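## Task

Every yellow sponge sits above a lot number printed on the shelf edge beneath it. If a sponge's number occurs two or more times in the storeroom, that sponge must end up on the desk, wholly over its top with nothing hanging over any edge. A sponge whose number occurs only once stays on the shelf it started on. The robot must not tip over or finish leaning, or the task counts as failed.

## Robot and tools

ROBOT. TidyBot++: a wheeled base 0.54 m long, 0.50 m wide and 0.38 m tall on four driven casters, carrying one seven-joint arm with a two-finger gripper. The shoulder sits 0.12 m ahead of the base centre, 0.68 m above the floor. Segments: upper arm 0.42 m, forearm 0.31 m, hand 0.31 m. The arm begins folded with the hand pointing down. Cameras: base_camera on the chassis and wrist_camera, which looks along the hand. Objects can get an occasional brief external tug or push.

FRAMES. Everything is in metres. Base frame: origin on the floor below the base centre, x ahead, y to the left, z upward. Odometry frame: where the base frame was when the scene began. hand_pose is the point halfway between the finger pads, in the base frame; its own z axis runs out along the fingers, and the fingers close along its y axis.

TOOL move. Carries out one action and reports state plus images. Arguments:
- base: object holding any of translate_m (forward +), strafe_m (left +), both from -2 to 2 m, and rotate_rad (counter-clockwise seen from above +), -6.3 to 6.3 rad. These are offsets relative to where the base currently is, measured along its axes at the start of the command.
- joints: absolute angle targets in rad by name: joint_1_rad to joint_7_rad, plus gripper_pos (0 fully open, 1 fully closed; pad gap roughly 85 x (1 - gripper_pos) mm). joint_2_rad limited to ±2.249, joint_4_rad to ±2.579, joint_6_rad to ±2.099; the others turn freely but go the short way, so turn in steps under half a revolution. joint_1_rad positive is clockwise from above, the reverse of rotate_rad. joint_7_rad at 1.57 with the hand down opens the fingers to the robot's left and right.
- target: one list of seven numbers [x, y, z, qw, qx, qy, qz], an absolute hand pose in the base frame, matching the hand_pose line. With target, joints may contain only gripper_pos.
- speeds: top speeds for this action only: translate_m and strafe_m 0.05 to 0.5 m/s (put a combined move's speed under just one key), rotate_rad 0.1 to 1.57 rad/s.
- cameras: list of base_camera, wrist_camera or all; omitted means all, [] means none.
- blocking: true or omitted waits until everything stops; false returns within about half a second while motion continues. A later move overrides only the parts it names.
Unknown keys make the call invalid; out-of-range values are refused, and a refusal or an unrequested stop cancels the following move, wait and finished_scene calls of that reply.

OTHER TOOLS. wait(seconds 0 to 10, cameras) lets time pass without commands and returns state. stop(cameras) brakes all running motions. zoom_image(camera, region [x0, y0, x1, y1] in image pixels from the top-left corner, at most 504 x 504) enlarges part of the newest image, useful for reading lot numbers. read_manual(section "licences") only returns licence text. finished_scene(scene) closes the current scene, given its number; it is irreversible, and the goal must hold without the robot afterwards.

RESULT LINES. move: "done" or the worst status. base_status, joint_status, hand_status: moving, done, off_target (stopped away from target, may still push), contact_stop or time_out (unrequested stops), not_followed (a check withheld arm targets; also "joint command not followed" or "pose unreachable" with a cause), torque_fault, limit_stop_at_motor_heat. hand_pose is the measured hand; hand_target is where the joint targets would put it. joint_positions, motor_effort (percent of maximum, peak in brackets), Motor temperatures, base_odometry (wheel-count based, heading -3.142 to 3.142), base_tilt in degrees, on_its_own, and pictures (order of images). Warnings: ARM HIT, MOTOR HOT, OVER-TEMPERATURE FAULT.

PRACTICE. Hand targets usually land within about 3 cm; correct by adding (wanted minus measured) to the last target. To keep a loaded hand still, resend hand_target, not hand_pose. A carried object makes the arm sag; compensate the same way. A hand pointing down reaches at most about 0.94 m height, and only near the base. Avoid poses low and close ahead pointing forward. When an object reaches a surface, hand_pose stops dropping while commands keep descending; watch effort and images.

AVOID. Driving while the arm is caught on something high, reaching far out from folded over nearby furniture, or swinging a stretched arm sideways: all can tip the robot. Do not ram the arm into furniture or the base (torque faults pause the arm 10 s). Do not drop objects, release them while moving, slam them, or squeeze hard on something still resting on a surface. Long holding with an outstretched arm overheats motors. The simulation keeps running while replies are composed.

Each tool is called after "Request:" as name(argument=value, ...) on one line, values as JSON.

## Session

I'll start by looking at the robot's state and cameras.

Request:
move()

Scene clock: 0.00 s.
Motor temperatures (°C): [39 35 32 38 40 38 43]
base_odometry: x=+0.000 y=+0.000 heading=+0.000
base_tilt: forward=-0.3 right=+0.6
base_status: not commanded
joint_positions: joint_1_rad=+0.012 joint_2_rad=-0.306 joint_3_rad=+3.096 joint_4_rad=-2.512 joint_5_rad=+0.033 joint_6_rad=-0.826 joint_7_rad=+1.612 gripper_pos=+0.000
joint_status: not commanded
motor_effort: joint_1_rad=+0 joint_2_rad=-3 joint_3_rad=+1 joint_4_rad=+16 joint_5_rad=+1 joint_6_rad=+2 joint_7_rad=+0
hand_pose: x=+0.2791 y=-0.0027 z=+0.5871 quat_wxyz=(+0.020, +0.997, +0.047, +0.055) (m; base frame)
hand_target: x=+0.2786 y=-0.0027 z=+0.5868 quat_wxyz=(+0.020, +0.997, +0.047, +0.054) (m; base frame)
hand_status: not commanded
pictures: base_camera, wrist_camera
Images, in order (width x height): base_camera 644x364, wrist_camera 644x476.

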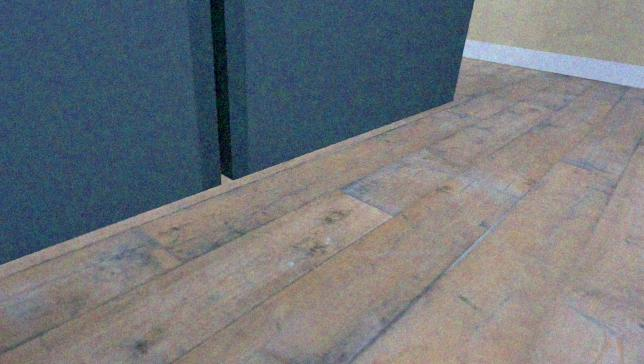

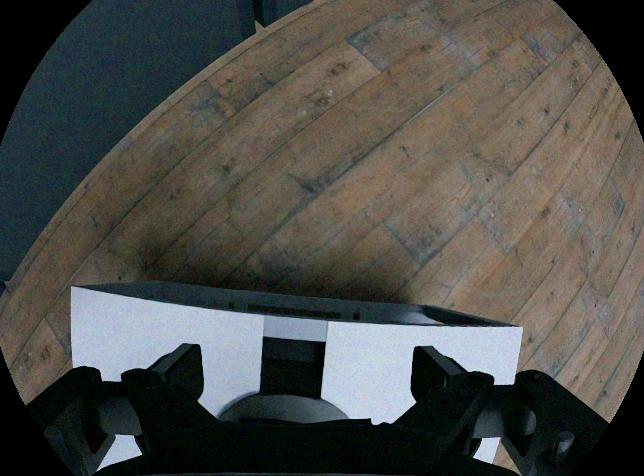

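Request:
move(joints={"joint_2_rad": -0.8, "joint_4_rad": -2.5, "joint_6_rad": 0.13, "joint_7_rad": 1.571, "joint_1_rad": 0.0, "joint_3_rad": 3.1416, "joint_5_rad": 0.0})

Scene clock: 3.17 s.
Motor temperatures (°C): [39 35 32 38 40 38 43]
move: done
base_odometry: x=+0.000 y=+0.000 heading=+0.000
base_tilt: forward=-0.4 right=+0.6
base_status: not commanded
joint_positions: joint_1_rad=+0.012 joint_2_rad=-0.786 joint_3_rad=+3.124 joint_4_rad=-2.511 joint_5_rad=+0.033 joint_6_rad=+0.067 joint_7_rad=+1.611 gripper_pos=+0.000
joint_status: all done
motor_effort: joint_1_rad=+0(2) joint_2_rad=+4(7) joint_3_rad=+1(2) joint_4_rad=+22(23) joint_5_rad=+0(2) joint_6_rad=+9(9) joint_7_rad=+0(1)
hand_pose: x=+0.4418 y=+0.0050 z=+0.9033 quat_wxyz=(+0.029, +0.737, +0.032, +0.675) (m; base frame)
hand_target: x=+0.4402 y=+0.0013 z=+0.9347 quat_wxyz=(+0.000, +0.707, +0.000, +0.707) (m; base frame)
hand_status: not commanded
pictures: base_camera, wrist_camera
Images, in order (width x height): base_camera 644x364, wrist_camera 644x476.

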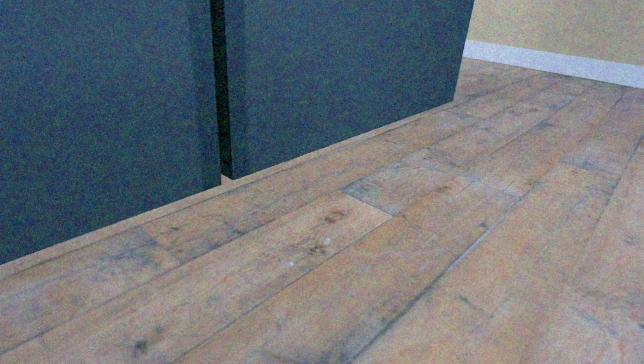

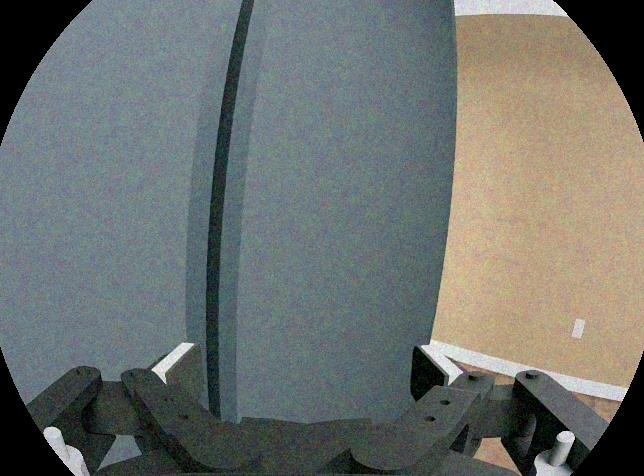

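Request:
move(base={"rotate_rad": -0.9})

Request:
move(base={"rotate_rad": -0.9}, cameras=["wrist_camera"])

Request:
move(base={"rotate_rad": -0.9}, cameras=["wrist_camera"])

Request:
move(base={"rotate_rad": -0.9}, cameras=["wrist_camera"])

Scene clock: 5.37 s.
Motor temperatures (°C): [39 35 32 38 40 38 43]
move: done
base_odometry: x=+0.000 y=+0.000 heading=-0.899
base_tilt: forward=-0.4 right=+0.6
base_status: done
joint_positions: joint_1_rad=+0.012 joint_2_rad=-0.786 joint_3_rad=+3.130 joint_4_rad=-2.511 joint_5_rad=+0.033 joint_6_rad=+0.070 joint_7_rad=+1.611 gripper_pos=+0.000
joint_status: not commanded
motor_effort: joint_1_rad=-1(1) joint_2_rad=+4(5) joint_3_rad=+1(2) joint_4_rad=+23(23) joint_5_rad=+1(1) joint_6_rad=+9(9) joint_7_rad=+0(1)
hand_pose: x=+0.4420 y=+0.0027 z=+0.9043 quat_wxyz=(+0.028, +0.736, +0.029, +0.676) (m; base frame)
hand_target: x=+0.4402 y=+0.0013 z=+0.9347 quat_wxyz=(+0.000, +0.707, +0.000, +0.707) (m; base frame)
hand_status: not commanded
pictures: base_camera, wrist_camera
Images, in order (width x height): base_camera 644x364, wrist_camera 644x476.

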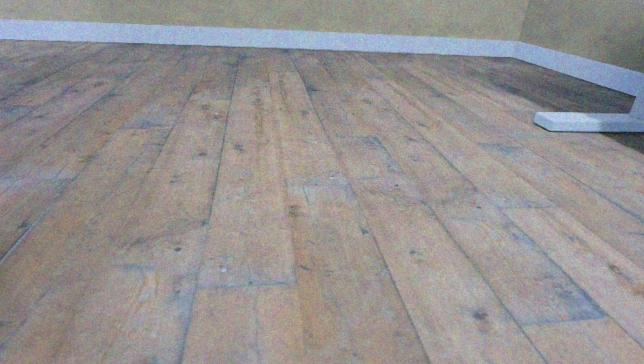

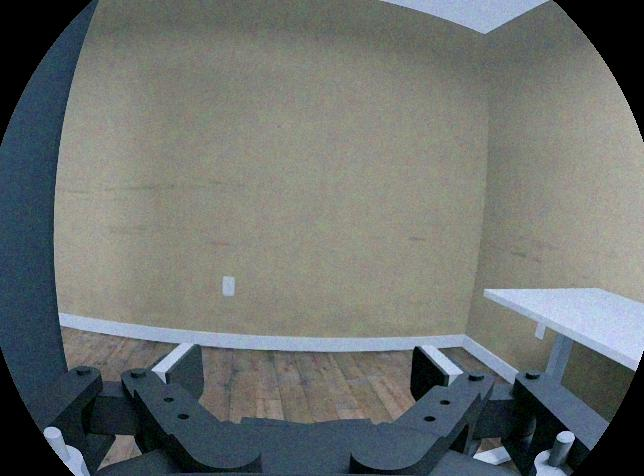

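Scene clock: 7.20 s.
Motor temperatures (°C): [39 35 32 38 40 38 43]
move: done
base_odometry: x=+0.000 y=+0.000 heading=-1.798
base_tilt: forward=-0.4 right=+0.6
base_status: done
joint_positions: joint_1_rad=+0.012 joint_2_rad=-0.786 joint_3_rad=+3.132 joint_4_rad=-2.511 joint_5_rad=+0.033 joint_6_rad=+0.070 joint_7_rad=+1.611 gripper_pos=+0.000
joint_status: not commanded
motor_effort: joint_1_rad=-1(1) joint_2_rad=+4(5) joint_3_rad=+1(2) joint_4_rad=+22(23) joint_5_rad=+1(1) joint_6_rad=+8(9) joint_7_rad=+0(1)
hand_pose: x=+0.4420 y=+0.0021 z=+0.9045 quat_wxyz=(+0.028, +0.736, +0.029, +0.676) (m; base frame)
hand_target: x=+0.4402 y=+0.0013 z=+0.9347 quat_wxyz=(+0.000, +0.707, +0.000, +0.707) (m; base frame)
hand_status: not commanded
pictures: wrist_camera
Images, in order (width x height): wrist_camera 644x476.

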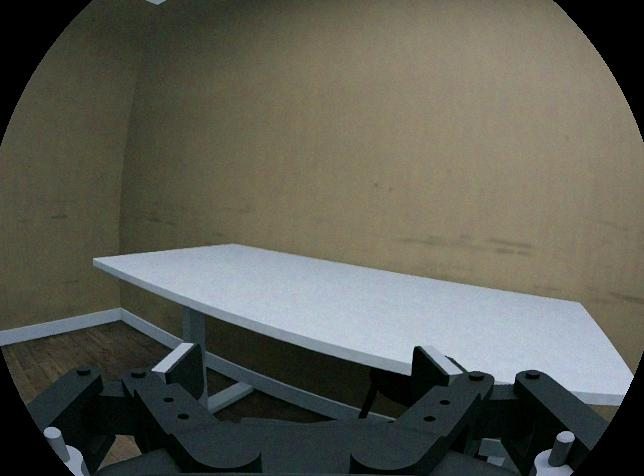

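Scene clock: 9.00 s.
Motor temperatures (°C): [39 35 32 38 40 38 43]
move: done
base_odometry: x=+0.000 y=+0.000 heading=-2.697
base_tilt: forward=-0.4 right=+0.6
base_status: done
joint_positions: joint_1_rad=+0.012 joint_2_rad=-0.786 joint_3_rad=+3.132 joint_4_rad=-2.511 joint_5_rad=+0.033 joint_6_rad=+0.071 joint_7_rad=+1.611 gripper_pos=+0.000
joint_status: not commanded
motor_effort: joint_1_rad=+0(1) joint_2_rad=+4(5) joint_3_rad=+1(2) joint_4_rad=+22(23) joint_5_rad=+1(1) joint_6_rad=+9(9) joint_7_rad=+0(1)
hand_pose: x=+0.4420 y=+0.0019 z=+0.9045 quat_wxyz=(+0.028, +0.736, +0.028, +0.676) (m; base frame)
hand_target: x=+0.4402 y=+0.0013 z=+0.9347 quat_wxyz=(+0.000, +0.707, +0.000, +0.707) (m; base frame)
hand_status: not commanded
pictures: wrist_camera
Images, in order (width x height): wrist_camera 644x476.

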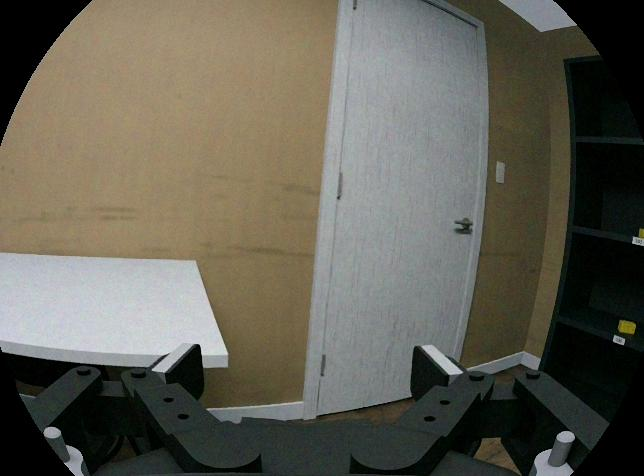

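Scene clock: 10.80 s.
Motor temperatures (°C): [39 35 32 38 40 38 43]
move: done
base_odometry: x=+0.000 y=+0.000 heading=+2.687
base_tilt: forward=-0.4 right=+0.6
base_status: done
joint_positions: joint_1_rad=+0.011 joint_2_rad=-0.786 joint_3_rad=+3.133 joint_4_rad=-2.511 joint_5_rad=+0.033 joint_6_rad=+0.071 joint_7_rad=+1.611 gripper_pos=+0.000
joint_status: not commanded
motor_effort: joint_1_rad=+0(1) joint_2_rad=+5(5) joint_3_rad=+1(2) joint_4_rad=+22(23) joint_5_rad=+1(1) joint_6_rad=+9(9) joint_7_rad=+0(1)
hand_pose: x=+0.4420 y=+0.0018 z=+0.9045 quat_wxyz=(+0.028, +0.736, +0.028, +0.676) (m; base frame)
hand_target: x=+0.4402 y=+0.0013 z=+0.9347 quat_wxyz=(+0.000, +0.707, +0.000, +0.707) (m; base frame)
hand_status: not commanded
pictures: wrist_camera
Images, in order (width x height): wrist_camera 644x476.

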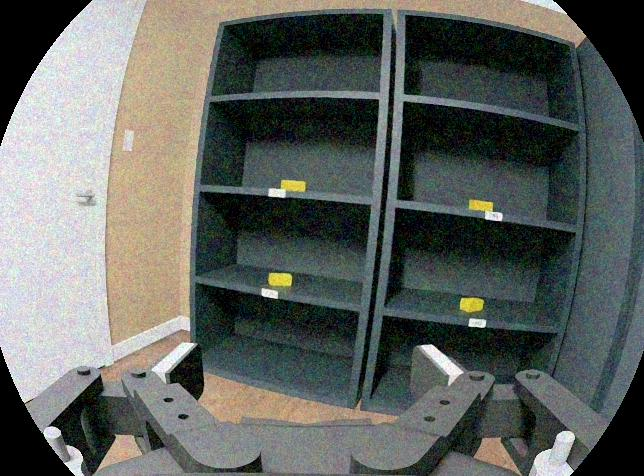

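Request:
zoom_image(camera="wrist_camera", region=[180, 150, 380, 310])

Request:
zoom_image(camera="wrist_camera", region=[390, 180, 590, 340])

Scaled by 2.520.

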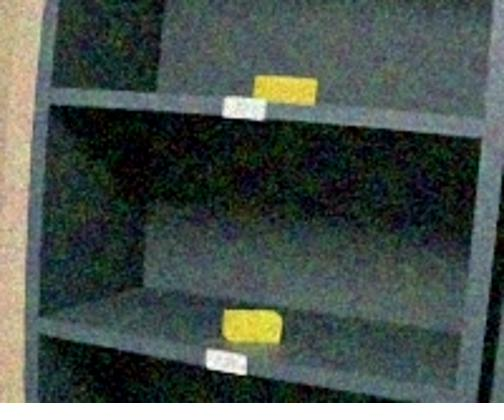

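Scaled by 2.520.

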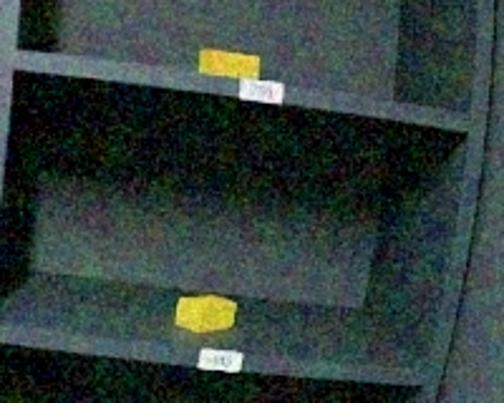

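Request:
move(base={"rotate_rad": -0.8}, cameras=["wrist_camera"])

Request:
move(base={"rotate_rad": -0.8}, cameras=["wrist_camera"])

Scene clock: 12.87 s.
Motor temperatures (°C): [39 35 32 38 40 38 43]
move: done
base_odometry: x=+0.000 y=+0.000 heading=+1.888
base_tilt: forward=-0.3 right=+0.6
base_status: done
joint_positions: joint_1_rad=+0.011 joint_2_rad=-0.786 joint_3_rad=+3.133 joint_4_rad=-2.511 joint_5_rad=+0.033 joint_6_rad=+0.071 joint_7_rad=+1.611 gripper_pos=+0.000
joint_status: not commanded
motor_effort: joint_1_rad=+0(1) joint_2_rad=+4(5) joint_3_rad=+1(2) joint_4_rad=+22(23) joint_5_rad=+1(1) joint_6_rad=+8(9) joint_7_rad=+0(1)
hand_pose: x=+0.4420 y=+0.0017 z=+0.9045 quat_wxyz=(+0.028, +0.736, +0.028, +0.676) (m; base frame)
hand_target: x=+0.4402 y=+0.0013 z=+0.9347 quat_wxyz=(+0.000, +0.707, +0.000, +0.707) (m; base frame)
hand_status: not commanded
pictures: wrist_camera
Images, in order (width x height): wrist_camera 644x476.

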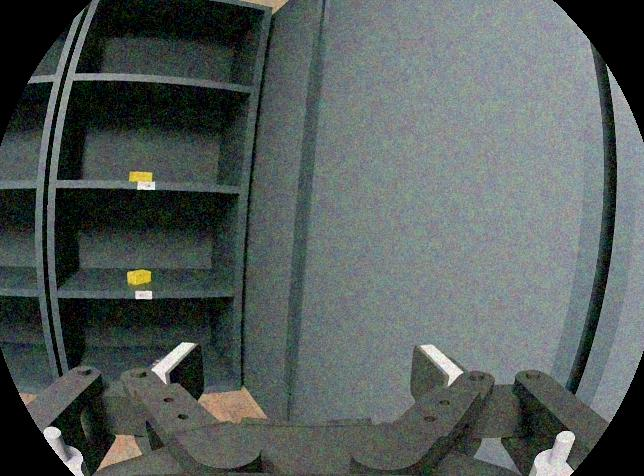

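Scene clock: 14.60 s.
Motor temperatures (°C): [39 35 32 38 40 38 43]
move: done
base_odometry: x=+0.000 y=+0.000 heading=+1.089
base_tilt: forward=-0.4 right=+0.6
base_status: done
joint_positions: joint_1_rad=+0.011 joint_2_rad=-0.786 joint_3_rad=+3.133 joint_4_rad=-2.511 joint_5_rad=+0.033 joint_6_rad=+0.071 joint_7_rad=+1.611 gripper_pos=+0.000
joint_status: not commanded
motor_effort: joint_1_rad=+0(1) joint_2_rad=+4(5) joint_3_rad=+1(2) joint_4_rad=+22(23) joint_5_rad=+1(1) joint_6_rad=+9(9) joint_7_rad=-1(1)
hand_pose: x=+0.4420 y=+0.0017 z=+0.9046 quat_wxyz=(+0.028, +0.736, +0.028, +0.676) (m; base frame)
hand_target: x=+0.4402 y=+0.0013 z=+0.9347 quat_wxyz=(+0.000, +0.707, +0.000, +0.707) (m; base frame)
hand_status: not commanded
pictures: wrist_camera
Images, in order (width x height): wrist_camera 644x476.

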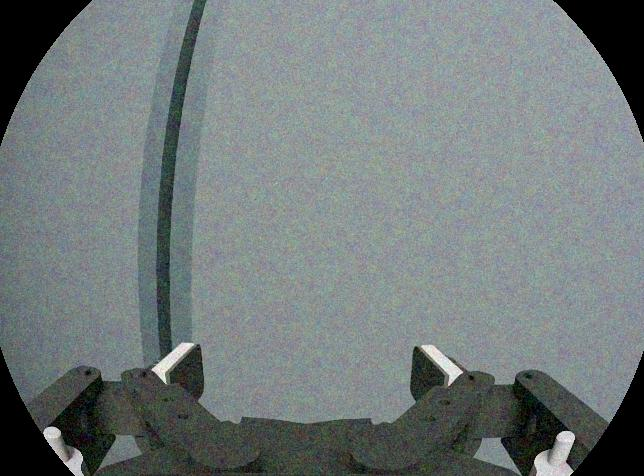

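Request:
move(base={"rotate_rad": 1.18})

Scene clock: 18.77 s.
Motor temperatures (°C): [39 35 32 38 40 38 43]
move: done
base_odometry: x=+0.000 y=+0.000 heading=+2.268
base_tilt: forward=-0.4 right=+0.6
base_status: done
joint_positions: joint_1_rad=+0.010 joint_2_rad=-0.786 joint_3_rad=+3.133 joint_4_rad=-2.511 joint_5_rad=+0.033 joint_6_rad=+0.071 joint_7_rad=+1.611 gripper_pos=+0.000
joint_status: not commanded
motor_effort: joint_1_rad=-1(1) joint_2_rad=+4(5) joint_3_rad=+1(2) joint_4_rad=+23(23) joint_5_rad=+0(1) joint_6_rad=+9(10) joint_7_rad=+0(1)
hand_pose: x=+0.4420 y=+0.0019 z=+0.9046 quat_wxyz=(+0.028, +0.736, +0.028, +0.676) (m; base frame)
hand_target: x=+0.4402 y=+0.0013 z=+0.9347 quat_wxyz=(+0.000, +0.707, +0.000, +0.707) (m; base frame)
hand_status: not commanded
pictures: base_camera, wrist_camera
Images, in order (width x height): base_camera 644x364, wrist_camera 644x476.

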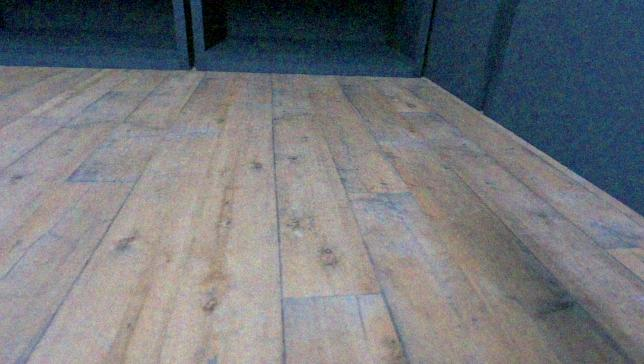

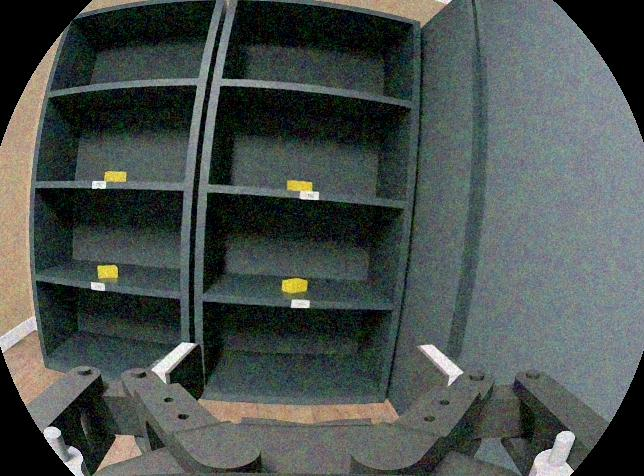

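Request:
move(base={"translate_m": 0.6, "strafe_m": 0.1})

Scene clock: 21.50 s.
Motor temperatures (°C): [39 35 32 38 40 38 43]
move: done
base_odometry: x=-0.462 y=+0.396 heading=+2.268
base_tilt: forward=-0.3 right=+0.6
base_status: done
joint_positions: joint_1_rad=+0.010 joint_2_rad=-0.790 joint_3_rad=+3.133 joint_4_rad=-2.511 joint_5_rad=+0.033 joint_6_rad=+0.073 joint_7_rad=+1.611 gripper_pos=+0.000
joint_status: not commanded
motor_effort: joint_1_rad=-1(1) joint_2_rad=+4(8) joint_3_rad=+1(1) joint_4_rad=+22(23) joint_5_rad=+1(1) joint_6_rad=+8(9) joint_7_rad=+0(1)
hand_pose: x=+0.4413 y=+0.0020 z=+0.9065 quat_wxyz=(+0.028, +0.734, +0.028, +0.678) (m; base frame)
hand_target: x=+0.4402 y=+0.0013 z=+0.9347 quat_wxyz=(+0.000, +0.707, +0.000, +0.707) (m; base frame)
hand_status: not commanded
pictures: base_camera, wrist_camera
Images, in order (width x height): base_camera 644x364, wrist_camera 644x476.

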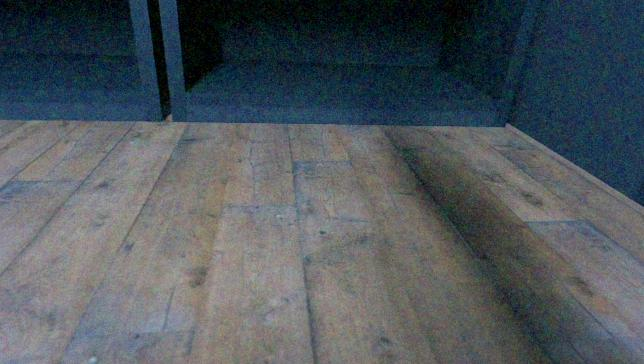

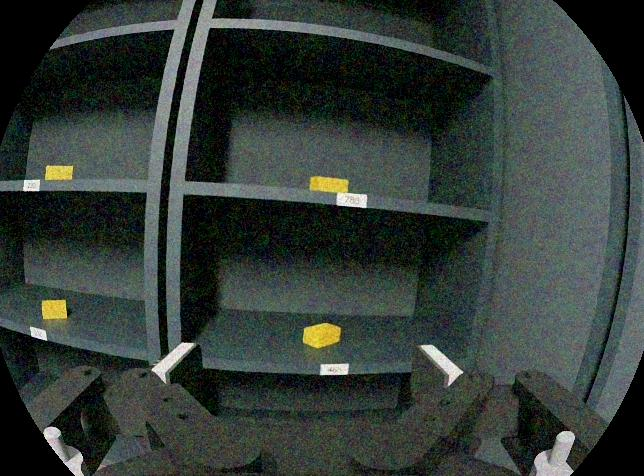

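Request:
zoom_image(camera="wrist_camera", region=[290, 160, 390, 220])

Request:
zoom_image(camera="wrist_camera", region=[290, 310, 390, 380])

Request:
zoom_image(camera="wrist_camera", region=[10, 155, 110, 205])

Request:
zoom_image(camera="wrist_camera", region=[10, 290, 110, 350])

Scaled by 5.040.

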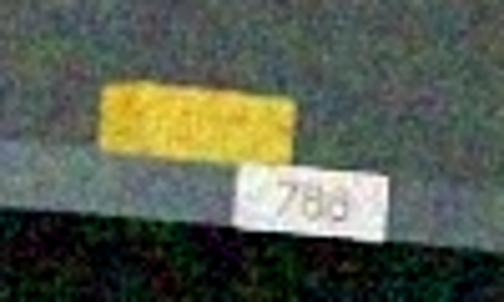

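Scaled by 5.040.

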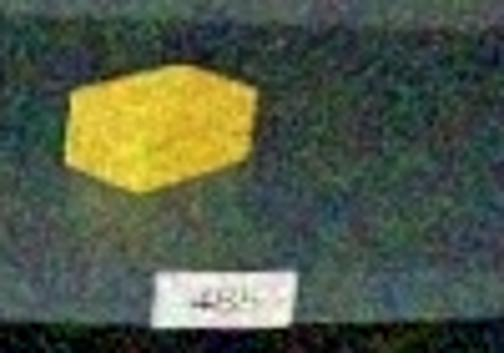

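Scaled by 5.040.

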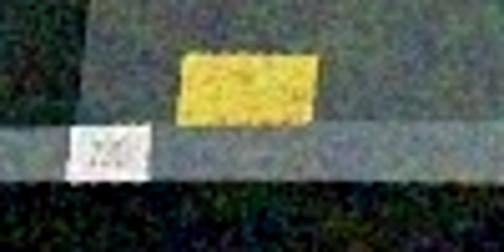

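Scaled by 5.040.

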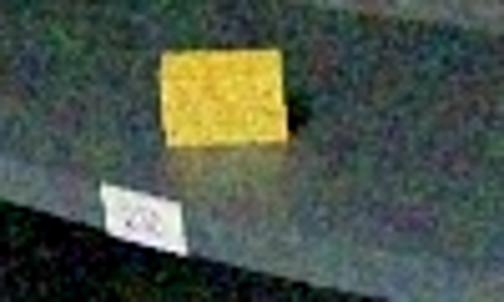

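Request:
move(base={"translate_m": 0.25, "strafe_m": 0.0}, cameras=["wrist_camera"])

Request:
zoom_image(camera="wrist_camera", region=[290, 130, 410, 220])

Scene clock: 23.87 s.
Motor temperatures (°C): [39 35 32 38 40 38 42]
move: done
base_odometry: x=-0.623 y=+0.588 heading=+2.269
base_tilt: forward=-0.3 right=+0.6
base_status: done
joint_positions: joint_1_rad=+0.010 joint_2_rad=-0.791 joint_3_rad=+3.133 joint_4_rad=-2.511 joint_5_rad=+0.033 joint_6_rad=+0.074 joint_7_rad=+1.611 gripper_pos=+0.000
joint_status: not commanded
motor_effort: joint_1_rad=+0(1) joint_2_rad=+4(7) joint_3_rad=+1(1) joint_4_rad=+22(23) joint_5_rad=+1(1) joint_6_rad=+9(9) joint_7_rad=+0(1)
hand_pose: x=+0.4410 y=+0.0020 z=+0.9071 quat_wxyz=(+0.028, +0.733, +0.028, +0.679) (m; base frame)
hand_target: x=+0.4402 y=+0.0013 z=+0.9347 quat_wxyz=(+0.000, +0.707, +0.000, +0.707) (m; base frame)
hand_status: not commanded
pictures: wrist_camera
Images, in order (width x height): wrist_camera 644x476.

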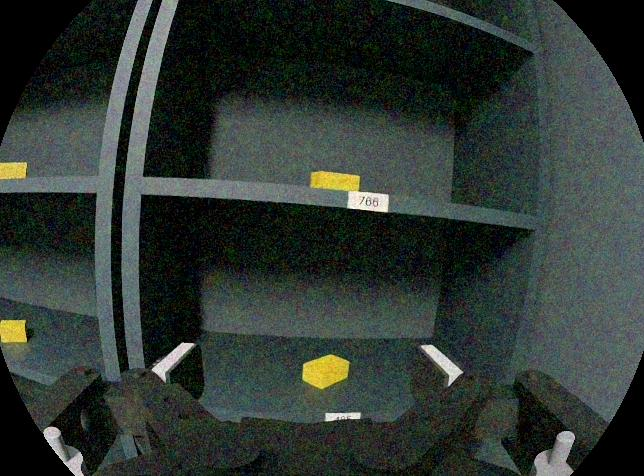

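Scaled by 4.200.

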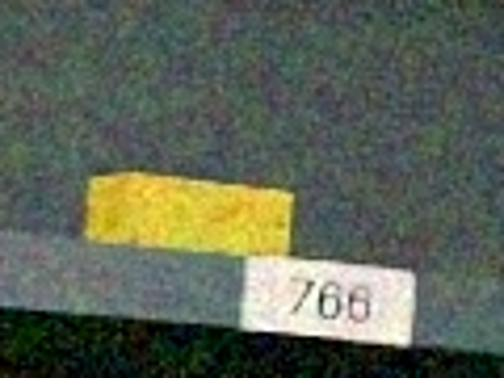

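Request:
move(joints={"joint_6_rad": -0.35}, cameras=["wrist_camera"])

Request:
zoom_image(camera="wrist_camera", region=[290, 200, 410, 310])

Scene clock: 24.87 s.
Motor temperatures (°C): [39 35 32 38 40 38 42]
move: done
base_odometry: x=-0.623 y=+0.588 heading=+2.269
base_tilt: forward=-0.3 right=+0.6
base_status: not commanded
joint_positions: joint_1_rad=+0.010 joint_2_rad=-0.791 joint_3_rad=+3.133 joint_4_rad=-2.507 joint_5_rad=+0.033 joint_6_rad=-0.312 joint_7_rad=+1.611 gripper_pos=+0.000
joint_status: all done
motor_effort: joint_1_rad=-1(1) joint_2_rad=+5(5) joint_3_rad=+1(1) joint_4_rad=+21(24) joint_5_rad=+1(1) joint_6_rad=+8(10) joint_7_rad=+0(1)
hand_pose: x=+0.4102 y=-0.0025 z=+0.7949 quat_wxyz=(+0.027, +0.848, +0.028, +0.528) (m; base frame)
hand_target: x=+0.4051 y=+0.0013 z=+0.7909 quat_wxyz=(+0.000, +0.855, +0.000, +0.519) (m; base frame)
hand_status: not commanded
pictures: wrist_camera
Images, in order (width x height): wrist_camera 644x476.

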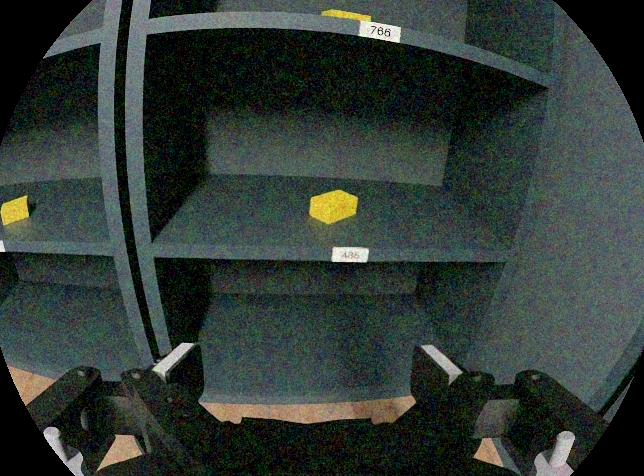

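Scaled by 4.200.

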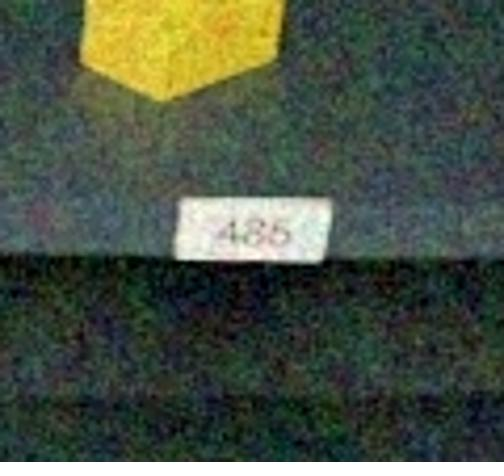

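Request:
move(base={"strafe_m": 0.7}, cameras=["wrist_camera"])

Scene clock: 27.97 s.
Motor temperatures (°C): [39 35 31 38 40 38 42]
move: done
base_odometry: x=-1.159 y=+0.138 heading=+2.269
base_tilt: forward=-0.4 right=+0.6
base_status: done
joint_positions: joint_1_rad=+0.010 joint_2_rad=-0.791 joint_3_rad=+3.134 joint_4_rad=-2.507 joint_5_rad=+0.033 joint_6_rad=-0.312 joint_7_rad=+1.611 gripper_pos=+0.000
joint_status: not commanded
motor_effort: joint_1_rad=+0(1) joint_2_rad=+5(5) joint_3_rad=+1(2) joint_4_rad=+22(23) joint_5_rad=+1(1) joint_6_rad=+8(9) joint_7_rad=+0(1)
hand_pose: x=+0.4102 y=-0.0027 z=+0.7948 quat_wxyz=(+0.027, +0.848, +0.027, +0.528) (m; base frame)
hand_target: x=+0.4051 y=+0.0013 z=+0.7909 quat_wxyz=(+0.000, +0.855, +0.000, +0.519) (m; base frame)
hand_status: not commanded
pictures: wrist_camera
Images, in order (width x height): wrist_camera 644x476.

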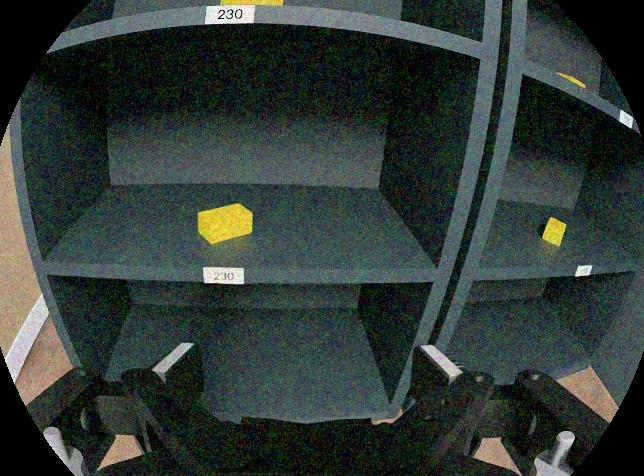

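Request:
zoom_image(camera="wrist_camera", region=[190, 250, 260, 300])

Request:
zoom_image(camera="wrist_camera", region=[190, 0, 290, 50])

Scaled by 7.200.

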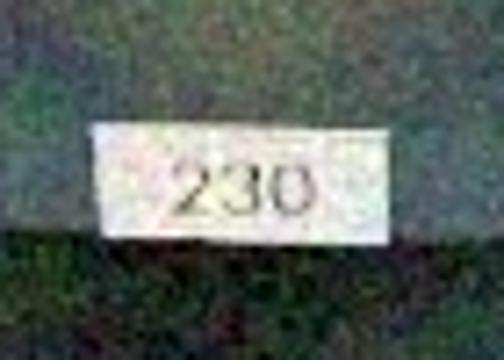

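Scaled by 5.040.

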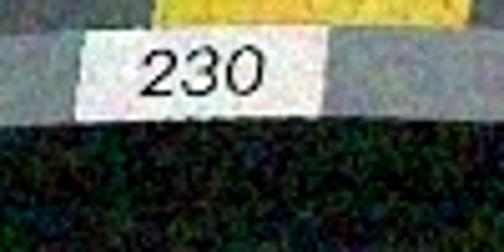

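Request:
zoom_image(camera="wrist_camera", region=[160, 170, 300, 270])

Scaled by 3.600.

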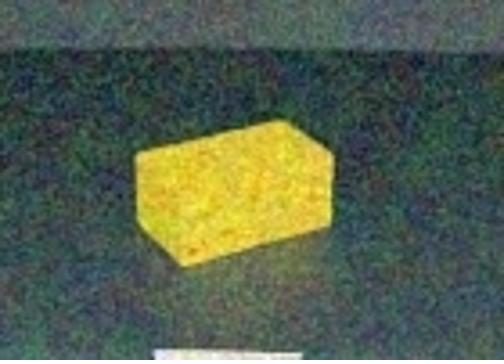

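Request:
move(base={"translate_m": 0.2, "strafe_m": 0.2}, joints={"joint_1_rad": -0.01, "joint_3_rad": 3.15, "joint_5_rad": -0.033, "joint_7_rad": 1.531, "joint_6_rad": -0.39, "joint_2_rad": -0.8, "joint_4_rad": -2.5})

Scene clock: 34.57 s.
Motor temperatures (°C): [38 35 31 38 40 38 42]
move: done
base_odometry: x=-1.441 y=+0.162 heading=+2.269
base_tilt: forward=-0.3 right=+0.6
base_status: done
joint_positions: joint_1_rad=+0.002 joint_2_rad=-0.792 joint_3_rad=+3.141 joint_4_rad=-2.507 joint_5_rad=+0.016 joint_6_rad=-0.350 joint_7_rad=+1.565 gripper_pos=+0.000
joint_status: all done
motor_effort: joint_1_rad=-1(1) joint_2_rad=+5(7) joint_3_rad=+1(2) joint_4_rad=+22(23) joint_5_rad=+1(1) joint_6_rad=+8(9) joint_7_rad=+0(1)
hand_pose: x=+0.4047 y=-0.0009 z=+0.7847 quat_wxyz=(+0.005, +0.858, +0.002, +0.513) (m; base frame)
hand_target: x=+0.3992 y=+0.0058 z=+0.7802 quat_wxyz=(-0.027, +0.864, -0.027, +0.501) (m; base frame)
hand_status: not commanded
pictures: base_camera, wrist_camera
Images, in order (width x height): base_camera 644x364, wrist_camera 644x476.

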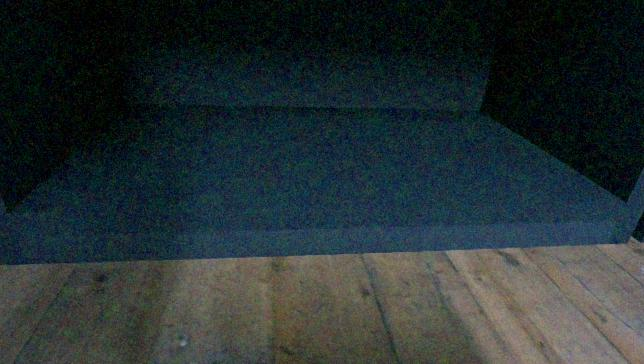

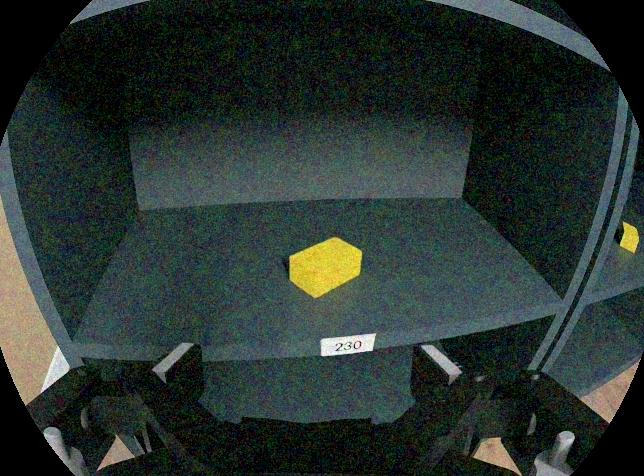

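Request:
zoom_image(camera="wrist_camera", region=[270, 220, 380, 310])

Scaled by 4.582.

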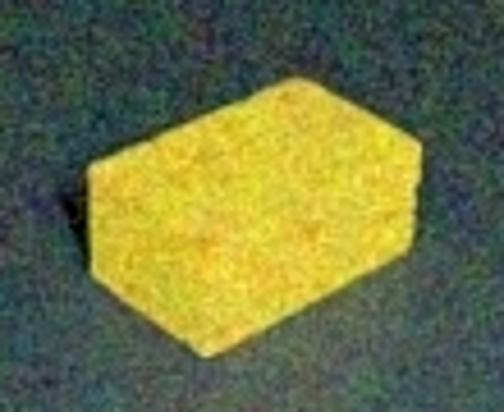

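Request:
move(base={"translate_m": -0.32, "rotate_rad": 0.045}, cameras=[])

Request:
move(joints={"joint_1_rad": -0.01, "joint_2_rad": 0.763, "joint_3_rad": 3.15, "joint_4_rad": -0.984, "joint_5_rad": -0.033, "joint_6_rad": -1.394, "joint_7_rad": 1.531})

Scene clock: 42.03 s.
Motor temperatures (°C): [38 35 31 38 40 38 42]
move: done
base_odometry: x=-1.235 y=-0.083 heading=+2.314
base_tilt: forward=-0.4 right=+0.6
base_status: done
joint_positions: joint_1_rad=+0.002 joint_2_rad=-0.798 joint_3_rad=+3.141 joint_4_rad=-2.507 joint_5_rad=+0.016 joint_6_rad=-0.350 joint_7_rad=+1.565 gripper_pos=+0.000
joint_status: not commanded
motor_effort: joint_1_rad=-1(1) joint_2_rad=+5(8) joint_3_rad=+1(1) joint_4_rad=+22(23) joint_5_rad=+1(1) joint_6_rad=+8(9) joint_7_rad=+0(1)
hand_pose: x=+0.4040 y=-0.0008 z=+0.7865 quat_wxyz=(+0.005, +0.857, +0.002, +0.516) (m; base frame)
hand_target: x=+0.3992 y=+0.0058 z=+0.7802 quat_wxyz=(-0.027, +0.864, -0.027, +0.501) (m; base frame)
hand_status: not commanded
pictures: none
No camera images: "cameras" was empty.

Scene clock: 45.10 s.
Motor temperatures (°C): [38 35 31 38 40 38 42]
move: done
base_odometry: x=-1.235 y=-0.083 heading=+2.314
base_tilt: forward=-0.3 right=+0.6
base_status: not commanded
joint_positions: joint_1_rad=+0.002 joint_2_rad=+0.735 joint_3_rad=+3.141 joint_4_rad=-1.006 joint_5_rad=+0.016 joint_6_rad=-1.334 joint_7_rad=+1.565 gripper_pos=+0.000
joint_status: all done
motor_effort: joint_1_rad=-1(2) joint_2_rad=-40(43) joint_3_rad=+0(2) joint_4_rad=+17(23) joint_5_rad=+1(2) joint_6_rad=+1(10) joint_7_rad=+0(1)
hand_pose: x=+0.7317 y=-0.0045 z=+0.6300 quat_wxyz=(+0.008, +0.999, -0.002, +0.033) (m; base frame)
hand_target: x=+0.7195 y=+0.0135 z=+0.6196 quat_wxyz=(-0.013, +1.000, -0.021, +0.000) (m; base frame)
hand_status: not commanded
pictures: base_camera, wrist_camera
Images, in order (width x height): base_camera 644x364, wrist_camera 644x476.

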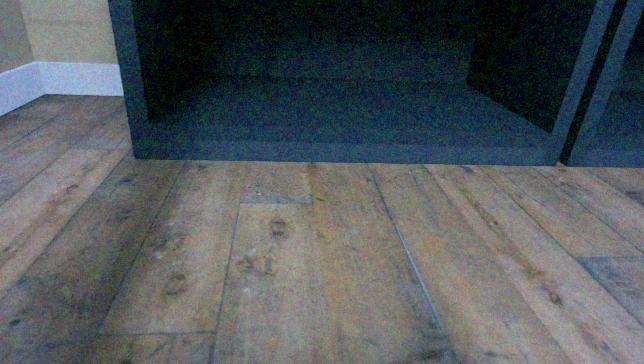

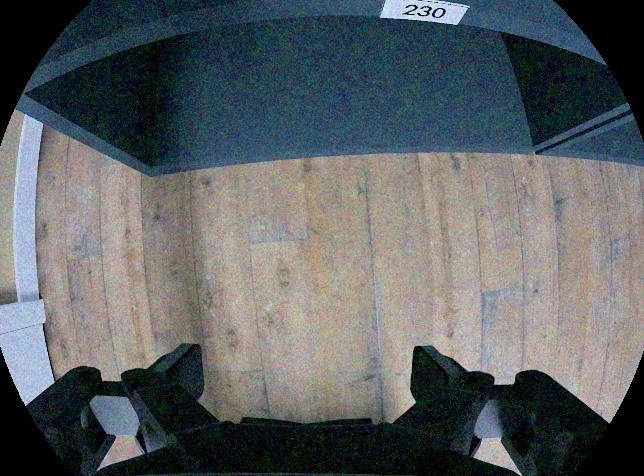

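Request:
move(joints={"gripper_pos": 0.9}, cameras=["wrist_camera"])

Scene clock: 48.90 s.
Motor temperatures (°C): [38 35 31 38 40 38 42]
move: done
base_odometry: x=-1.235 y=-0.083 heading=+2.314
base_tilt: forward=-0.3 right=+0.6
base_status: not commanded
joint_positions: joint_1_rad=+0.002 joint_2_rad=+0.735 joint_3_rad=+3.141 joint_4_rad=-1.006 joint_5_rad=+0.016 joint_6_rad=-1.336 joint_7_rad=+1.565 gripper_pos=+0.900
joint_status: all done
motor_effort: joint_1_rad=-1(1) joint_2_rad=-40(41) joint_3_rad=+0(1) joint_4_rad=+17(18) joint_5_rad=+1(1) joint_6_rad=+1(1) joint_7_rad=+0(1)
hand_pose: x=+0.7311 y=-0.0045 z=+0.6300 quat_wxyz=(+0.008, +0.999, -0.002, +0.032) (m; base frame)
hand_target: x=+0.7195 y=+0.0135 z=+0.6196 quat_wxyz=(-0.013, +1.000, -0.021, +0.000) (m; base frame)
hand_status: not commanded
pictures: wrist_camera
Images, in order (width x height): wrist_camera 644x476.

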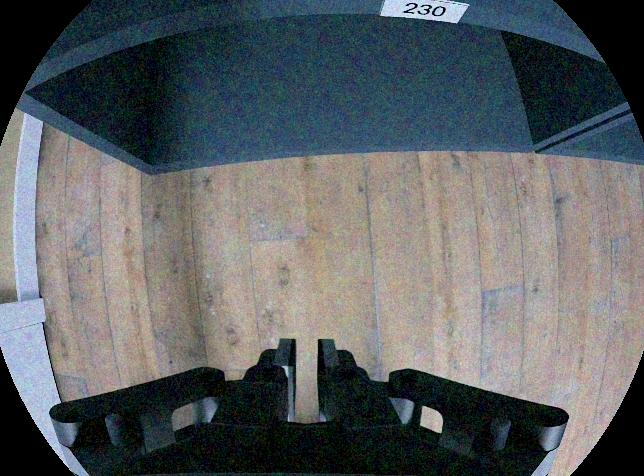

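Request:
move(base={"strafe_m": 0.1}, joints={"gripper_pos": 0.0})

Scene clock: 51.53 s.
Motor temperatures (°C): [38 36 31 38 40 38 42]
move: done
base_odometry: x=-1.309 y=-0.151 heading=+2.314
base_tilt: forward=-0.3 right=+0.6
base_status: done
joint_positions: joint_1_rad=-0.014 joint_2_rad=+0.735 joint_3_rad=+3.144 joint_4_rad=-1.004 joint_5_rad=+0.016 joint_6_rad=-1.338 joint_7_rad=+1.565 gripper_pos=+0.000
joint_status: all done
motor_effort: joint_1_rad=+0(6) joint_2_rad=-41(42) joint_3_rad=+0(3) joint_4_rad=+17(18) joint_5_rad=+1(2) joint_6_rad=+1(2) joint_7_rad=+0(1)
hand_pose: x=+0.7309 y=+0.0040 z=+0.6303 quat_wxyz=(+0.008, +0.999, +0.005, +0.032) (m; base frame)
hand_target: x=+0.7195 y=+0.0135 z=+0.6196 quat_wxyz=(-0.013, +1.000, -0.021, +0.000) (m; base frame)
hand_status: not commanded
pictures: base_camera, wrist_camera
Images, in order (width x height): base_camera 644x364, wrist_camera 644x476.

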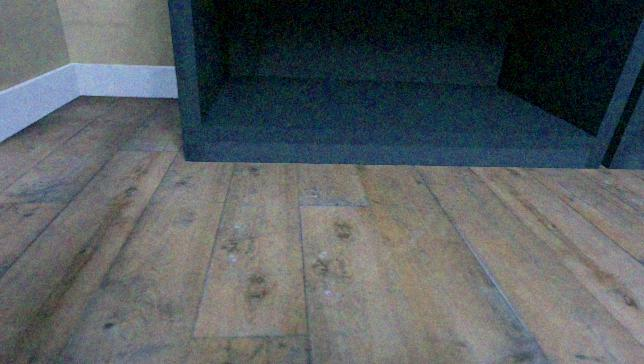

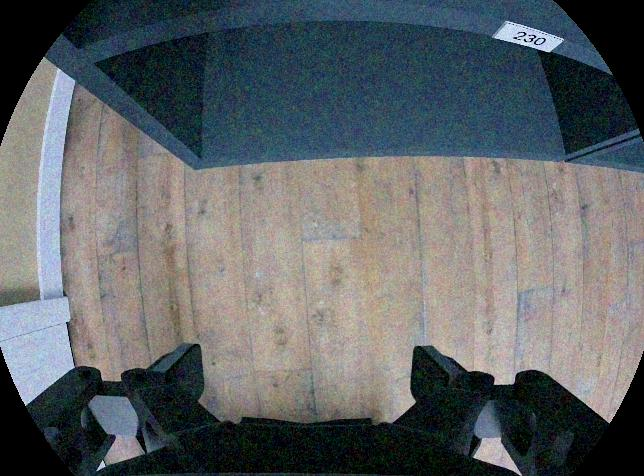

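Request:
move(joints={"joint_1_rad": 0.0, "joint_2_rad": 1.026, "joint_3_rad": 3.15, "joint_4_rad": -0.548, "joint_5_rad": -0.033, "joint_6_rad": -1.63, "joint_7_rad": 0.647})

Scene clock: 55.97 s.
Motor temperatures (°C): [38 36 31 38 40 38 42]
move: done
base_odometry: x=-1.309 y=-0.151 heading=+2.314
base_tilt: forward=-0.3 right=+0.6
base_status: not commanded
joint_positions: joint_1_rad=-0.014 joint_2_rad=+0.993 joint_3_rad=+3.144 joint_4_rad=-0.570 joint_5_rad=+0.016 joint_6_rad=-1.571 joint_7_rad=+0.690 gripper_pos=+0.000
joint_status: all done
motor_effort: joint_1_rad=+0(2) joint_2_rad=-46(48) joint_3_rad=+0(1) joint_4_rad=+18(18) joint_5_rad=+1(2) joint_6_rad=+1(2) joint_7_rad=+0(1)
hand_pose: x=+0.7882 y=+0.0048 z=+0.6030 quat_wxyz=(+0.006, +0.907, -0.420, +0.007) (m; base frame)
hand_target: x=+0.7739 y=+0.0081 z=+0.5882 quat_wxyz=(+0.002, +0.894, -0.447, -0.034) (m; base frame)
hand_status: not commanded
pictures: base_camera, wrist_camera
Images, in order (width x height): base_camera 644x364, wrist_camera 644x476.

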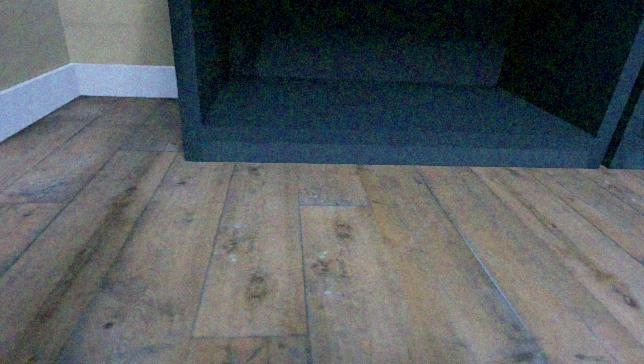

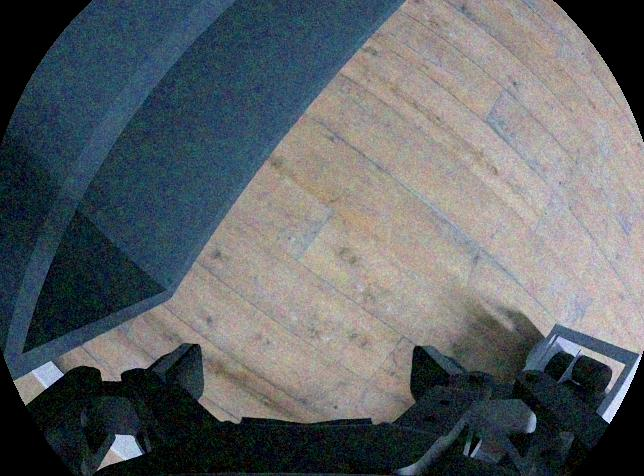

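Request:
move(base={"translate_m": 0.26, "strafe_m": -0.04}, speeds={"translate_m": 0.2}, cameras=["wrist_camera"])

Scene clock: 58.27 s.
Motor temperatures (°C): [38 36 31 38 40 38 42]
move: done
base_odometry: x=-1.455 y=+0.068 heading=+2.315
base_tilt: forward=-0.3 right=+0.6
base_status: done
joint_positions: joint_1_rad=-0.014 joint_2_rad=+0.995 joint_3_rad=+3.144 joint_4_rad=-0.567 joint_5_rad=+0.016 joint_6_rad=-1.577 joint_7_rad=+0.688 gripper_pos=+0.000
joint_status: not commanded
motor_effort: joint_1_rad=+0(1) joint_2_rad=-46(48) joint_3_rad=+0(1) joint_4_rad=+17(19) joint_5_rad=+1(1) joint_6_rad=+0(2) joint_7_rad=+0(1)
hand_pose: x=+0.7869 y=+0.0047 z=+0.6025 quat_wxyz=(+0.007, +0.907, -0.421, +0.005) (m; base frame)
hand_target: x=+0.7739 y=+0.0081 z=+0.5882 quat_wxyz=(+0.002, +0.894, -0.447, -0.034) (m; base frame)
hand_status: not commanded
pictures: wrist_camera
Images, in order (width x height): wrist_camera 644x476.

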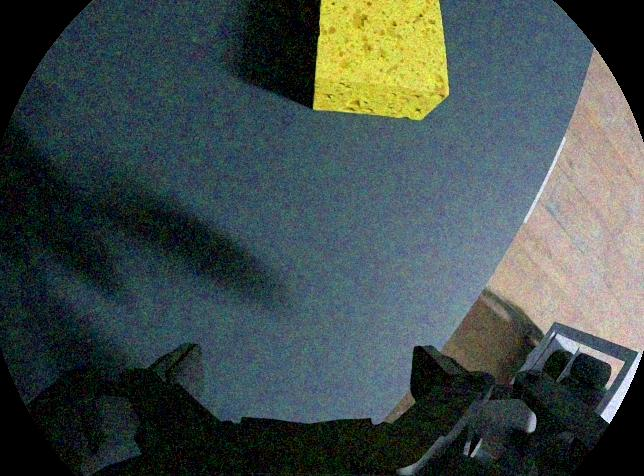

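Request:
move(base={"translate_m": 0.012, "strafe_m": -0.067}, speeds={"translate_m": 0.15}, joints={"joint_2_rad": 1.026, "joint_4_rad": -0.66, "joint_6_rad": -1.457, "joint_7_rad": 0.613}, cameras=["wrist_camera"])

Scene clock: 61.37 s.
Motor temperatures (°C): [38 36 31 38 40 38 42]
move: done
base_odometry: x=-1.414 y=+0.122 heading=+2.315
base_tilt: forward=-0.3 right=+0.6
base_status: done
joint_positions: joint_1_rad=+0.002 joint_2_rad=+1.000 joint_3_rad=+3.144 joint_4_rad=-0.635 joint_5_rad=+0.016 joint_6_rad=-1.503 joint_7_rad=+0.655 gripper_pos=+0.000
joint_status: all done
motor_effort: joint_1_rad=-1(5) joint_2_rad=-47(49) joint_3_rad=-1(2) joint_4_rad=+17(18) joint_5_rad=+1(2) joint_6_rad=+0(2) joint_7_rad=+0(1)
hand_pose: x=+0.7879 y=-0.0061 z=+0.5777 quat_wxyz=(+0.007, +0.896, -0.443, +0.006) (m; base frame)
hand_target: x=+0.7908 y=+0.0077 z=+0.5525 quat_wxyz=(-0.011, +0.886, -0.464, -0.006) (m; base frame)
hand_status: not commanded
pictures: wrist_camera
Images, in order (width x height): wrist_camera 644x476.

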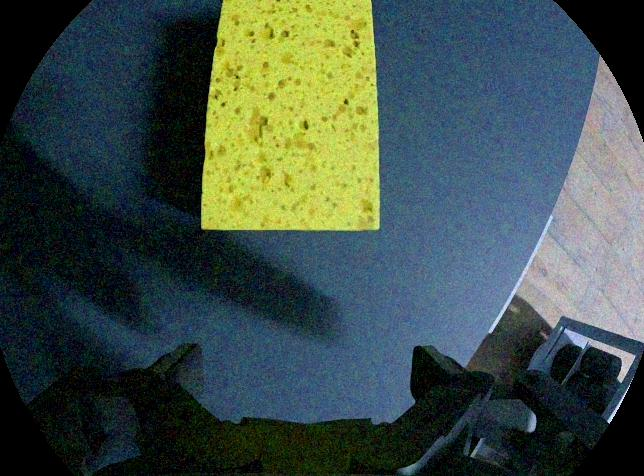

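Request:
move(base={"translate_m": 0.0317, "strafe_m": -0.0324}, speeds={"translate_m": 0.1}, cameras=["wrist_camera"])

Scene clock: 63.10 s.
Motor temperatures (°C): [38 36 31 38 40 38 42]
move: done
base_odometry: x=-1.412 y=+0.167 heading=+2.314
base_tilt: forward=-0.3 right=+0.6
base_status: done
joint_positions: joint_1_rad=+0.000 joint_2_rad=+1.000 joint_3_rad=+3.144 joint_4_rad=-0.636 joint_5_rad=+0.016 joint_6_rad=-1.503 joint_7_rad=+0.654 gripper_pos=+0.000
joint_status: not commanded
motor_effort: joint_1_rad=+0(4) joint_2_rad=-46(49) joint_3_rad=-1(2) joint_4_rad=+17(18) joint_5_rad=+1(2) joint_6_rad=+1(1) joint_7_rad=+0(1)
hand_pose: x=+0.7878 y=-0.0046 z=+0.5777 quat_wxyz=(+0.007, +0.897, -0.442, +0.005) (m; base frame)
hand_target: x=+0.7908 y=+0.0077 z=+0.5525 quat_wxyz=(-0.011, +0.886, -0.464, -0.006) (m; base frame)
hand_status: not commanded
pictures: wrist_camera
Images, in order (width x height): wrist_camera 644x476.

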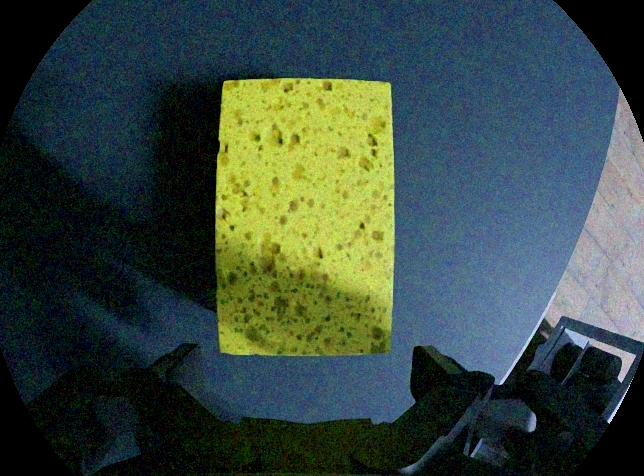

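Request:
move(cameras=["wrist_camera"])

Scene clock: 64.67 s.
Motor temperatures (°C): [38 36 31 38 40 38 42]
base_odometry: x=-1.412 y=+0.167 heading=+2.314
base_tilt: forward=-0.3 right=+0.6
base_status: done
joint_positions: joint_1_rad=+0.000 joint_2_rad=+1.000 joint_3_rad=+3.144 joint_4_rad=-0.636 joint_5_rad=+0.016 joint_6_rad=-1.503 joint_7_rad=+0.654 gripper_pos=+0.000
joint_status: not commanded
motor_effort: joint_1_rad=+0(4) joint_2_rad=-47(49) joint_3_rad=-1(2) joint_4_rad=+17(18) joint_5_rad=+1(2) joint_6_rad=+0(1) joint_7_rad=+0(1)
hand_pose: x=+0.7878 y=-0.0046 z=+0.5777 quat_wxyz=(+0.007, +0.897, -0.442, +0.005) (m; base frame)
hand_target: x=+0.7908 y=+0.0077 z=+0.5525 quat_wxyz=(-0.011, +0.886, -0.464, -0.006) (m; base frame)
hand_status: not commanded
pictures: wrist_camera
Images, in order (width x height): wrist_camera 644x476.

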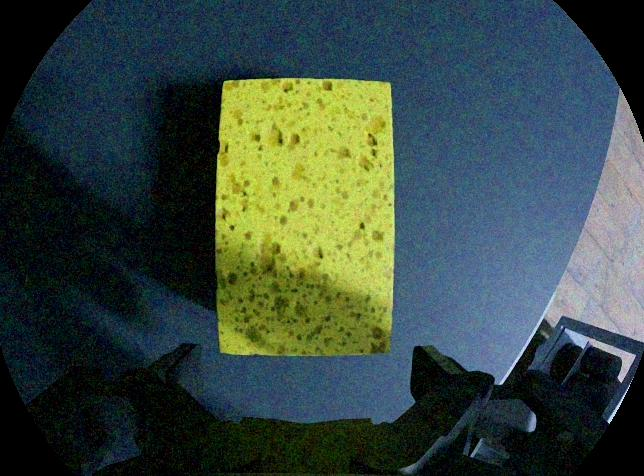

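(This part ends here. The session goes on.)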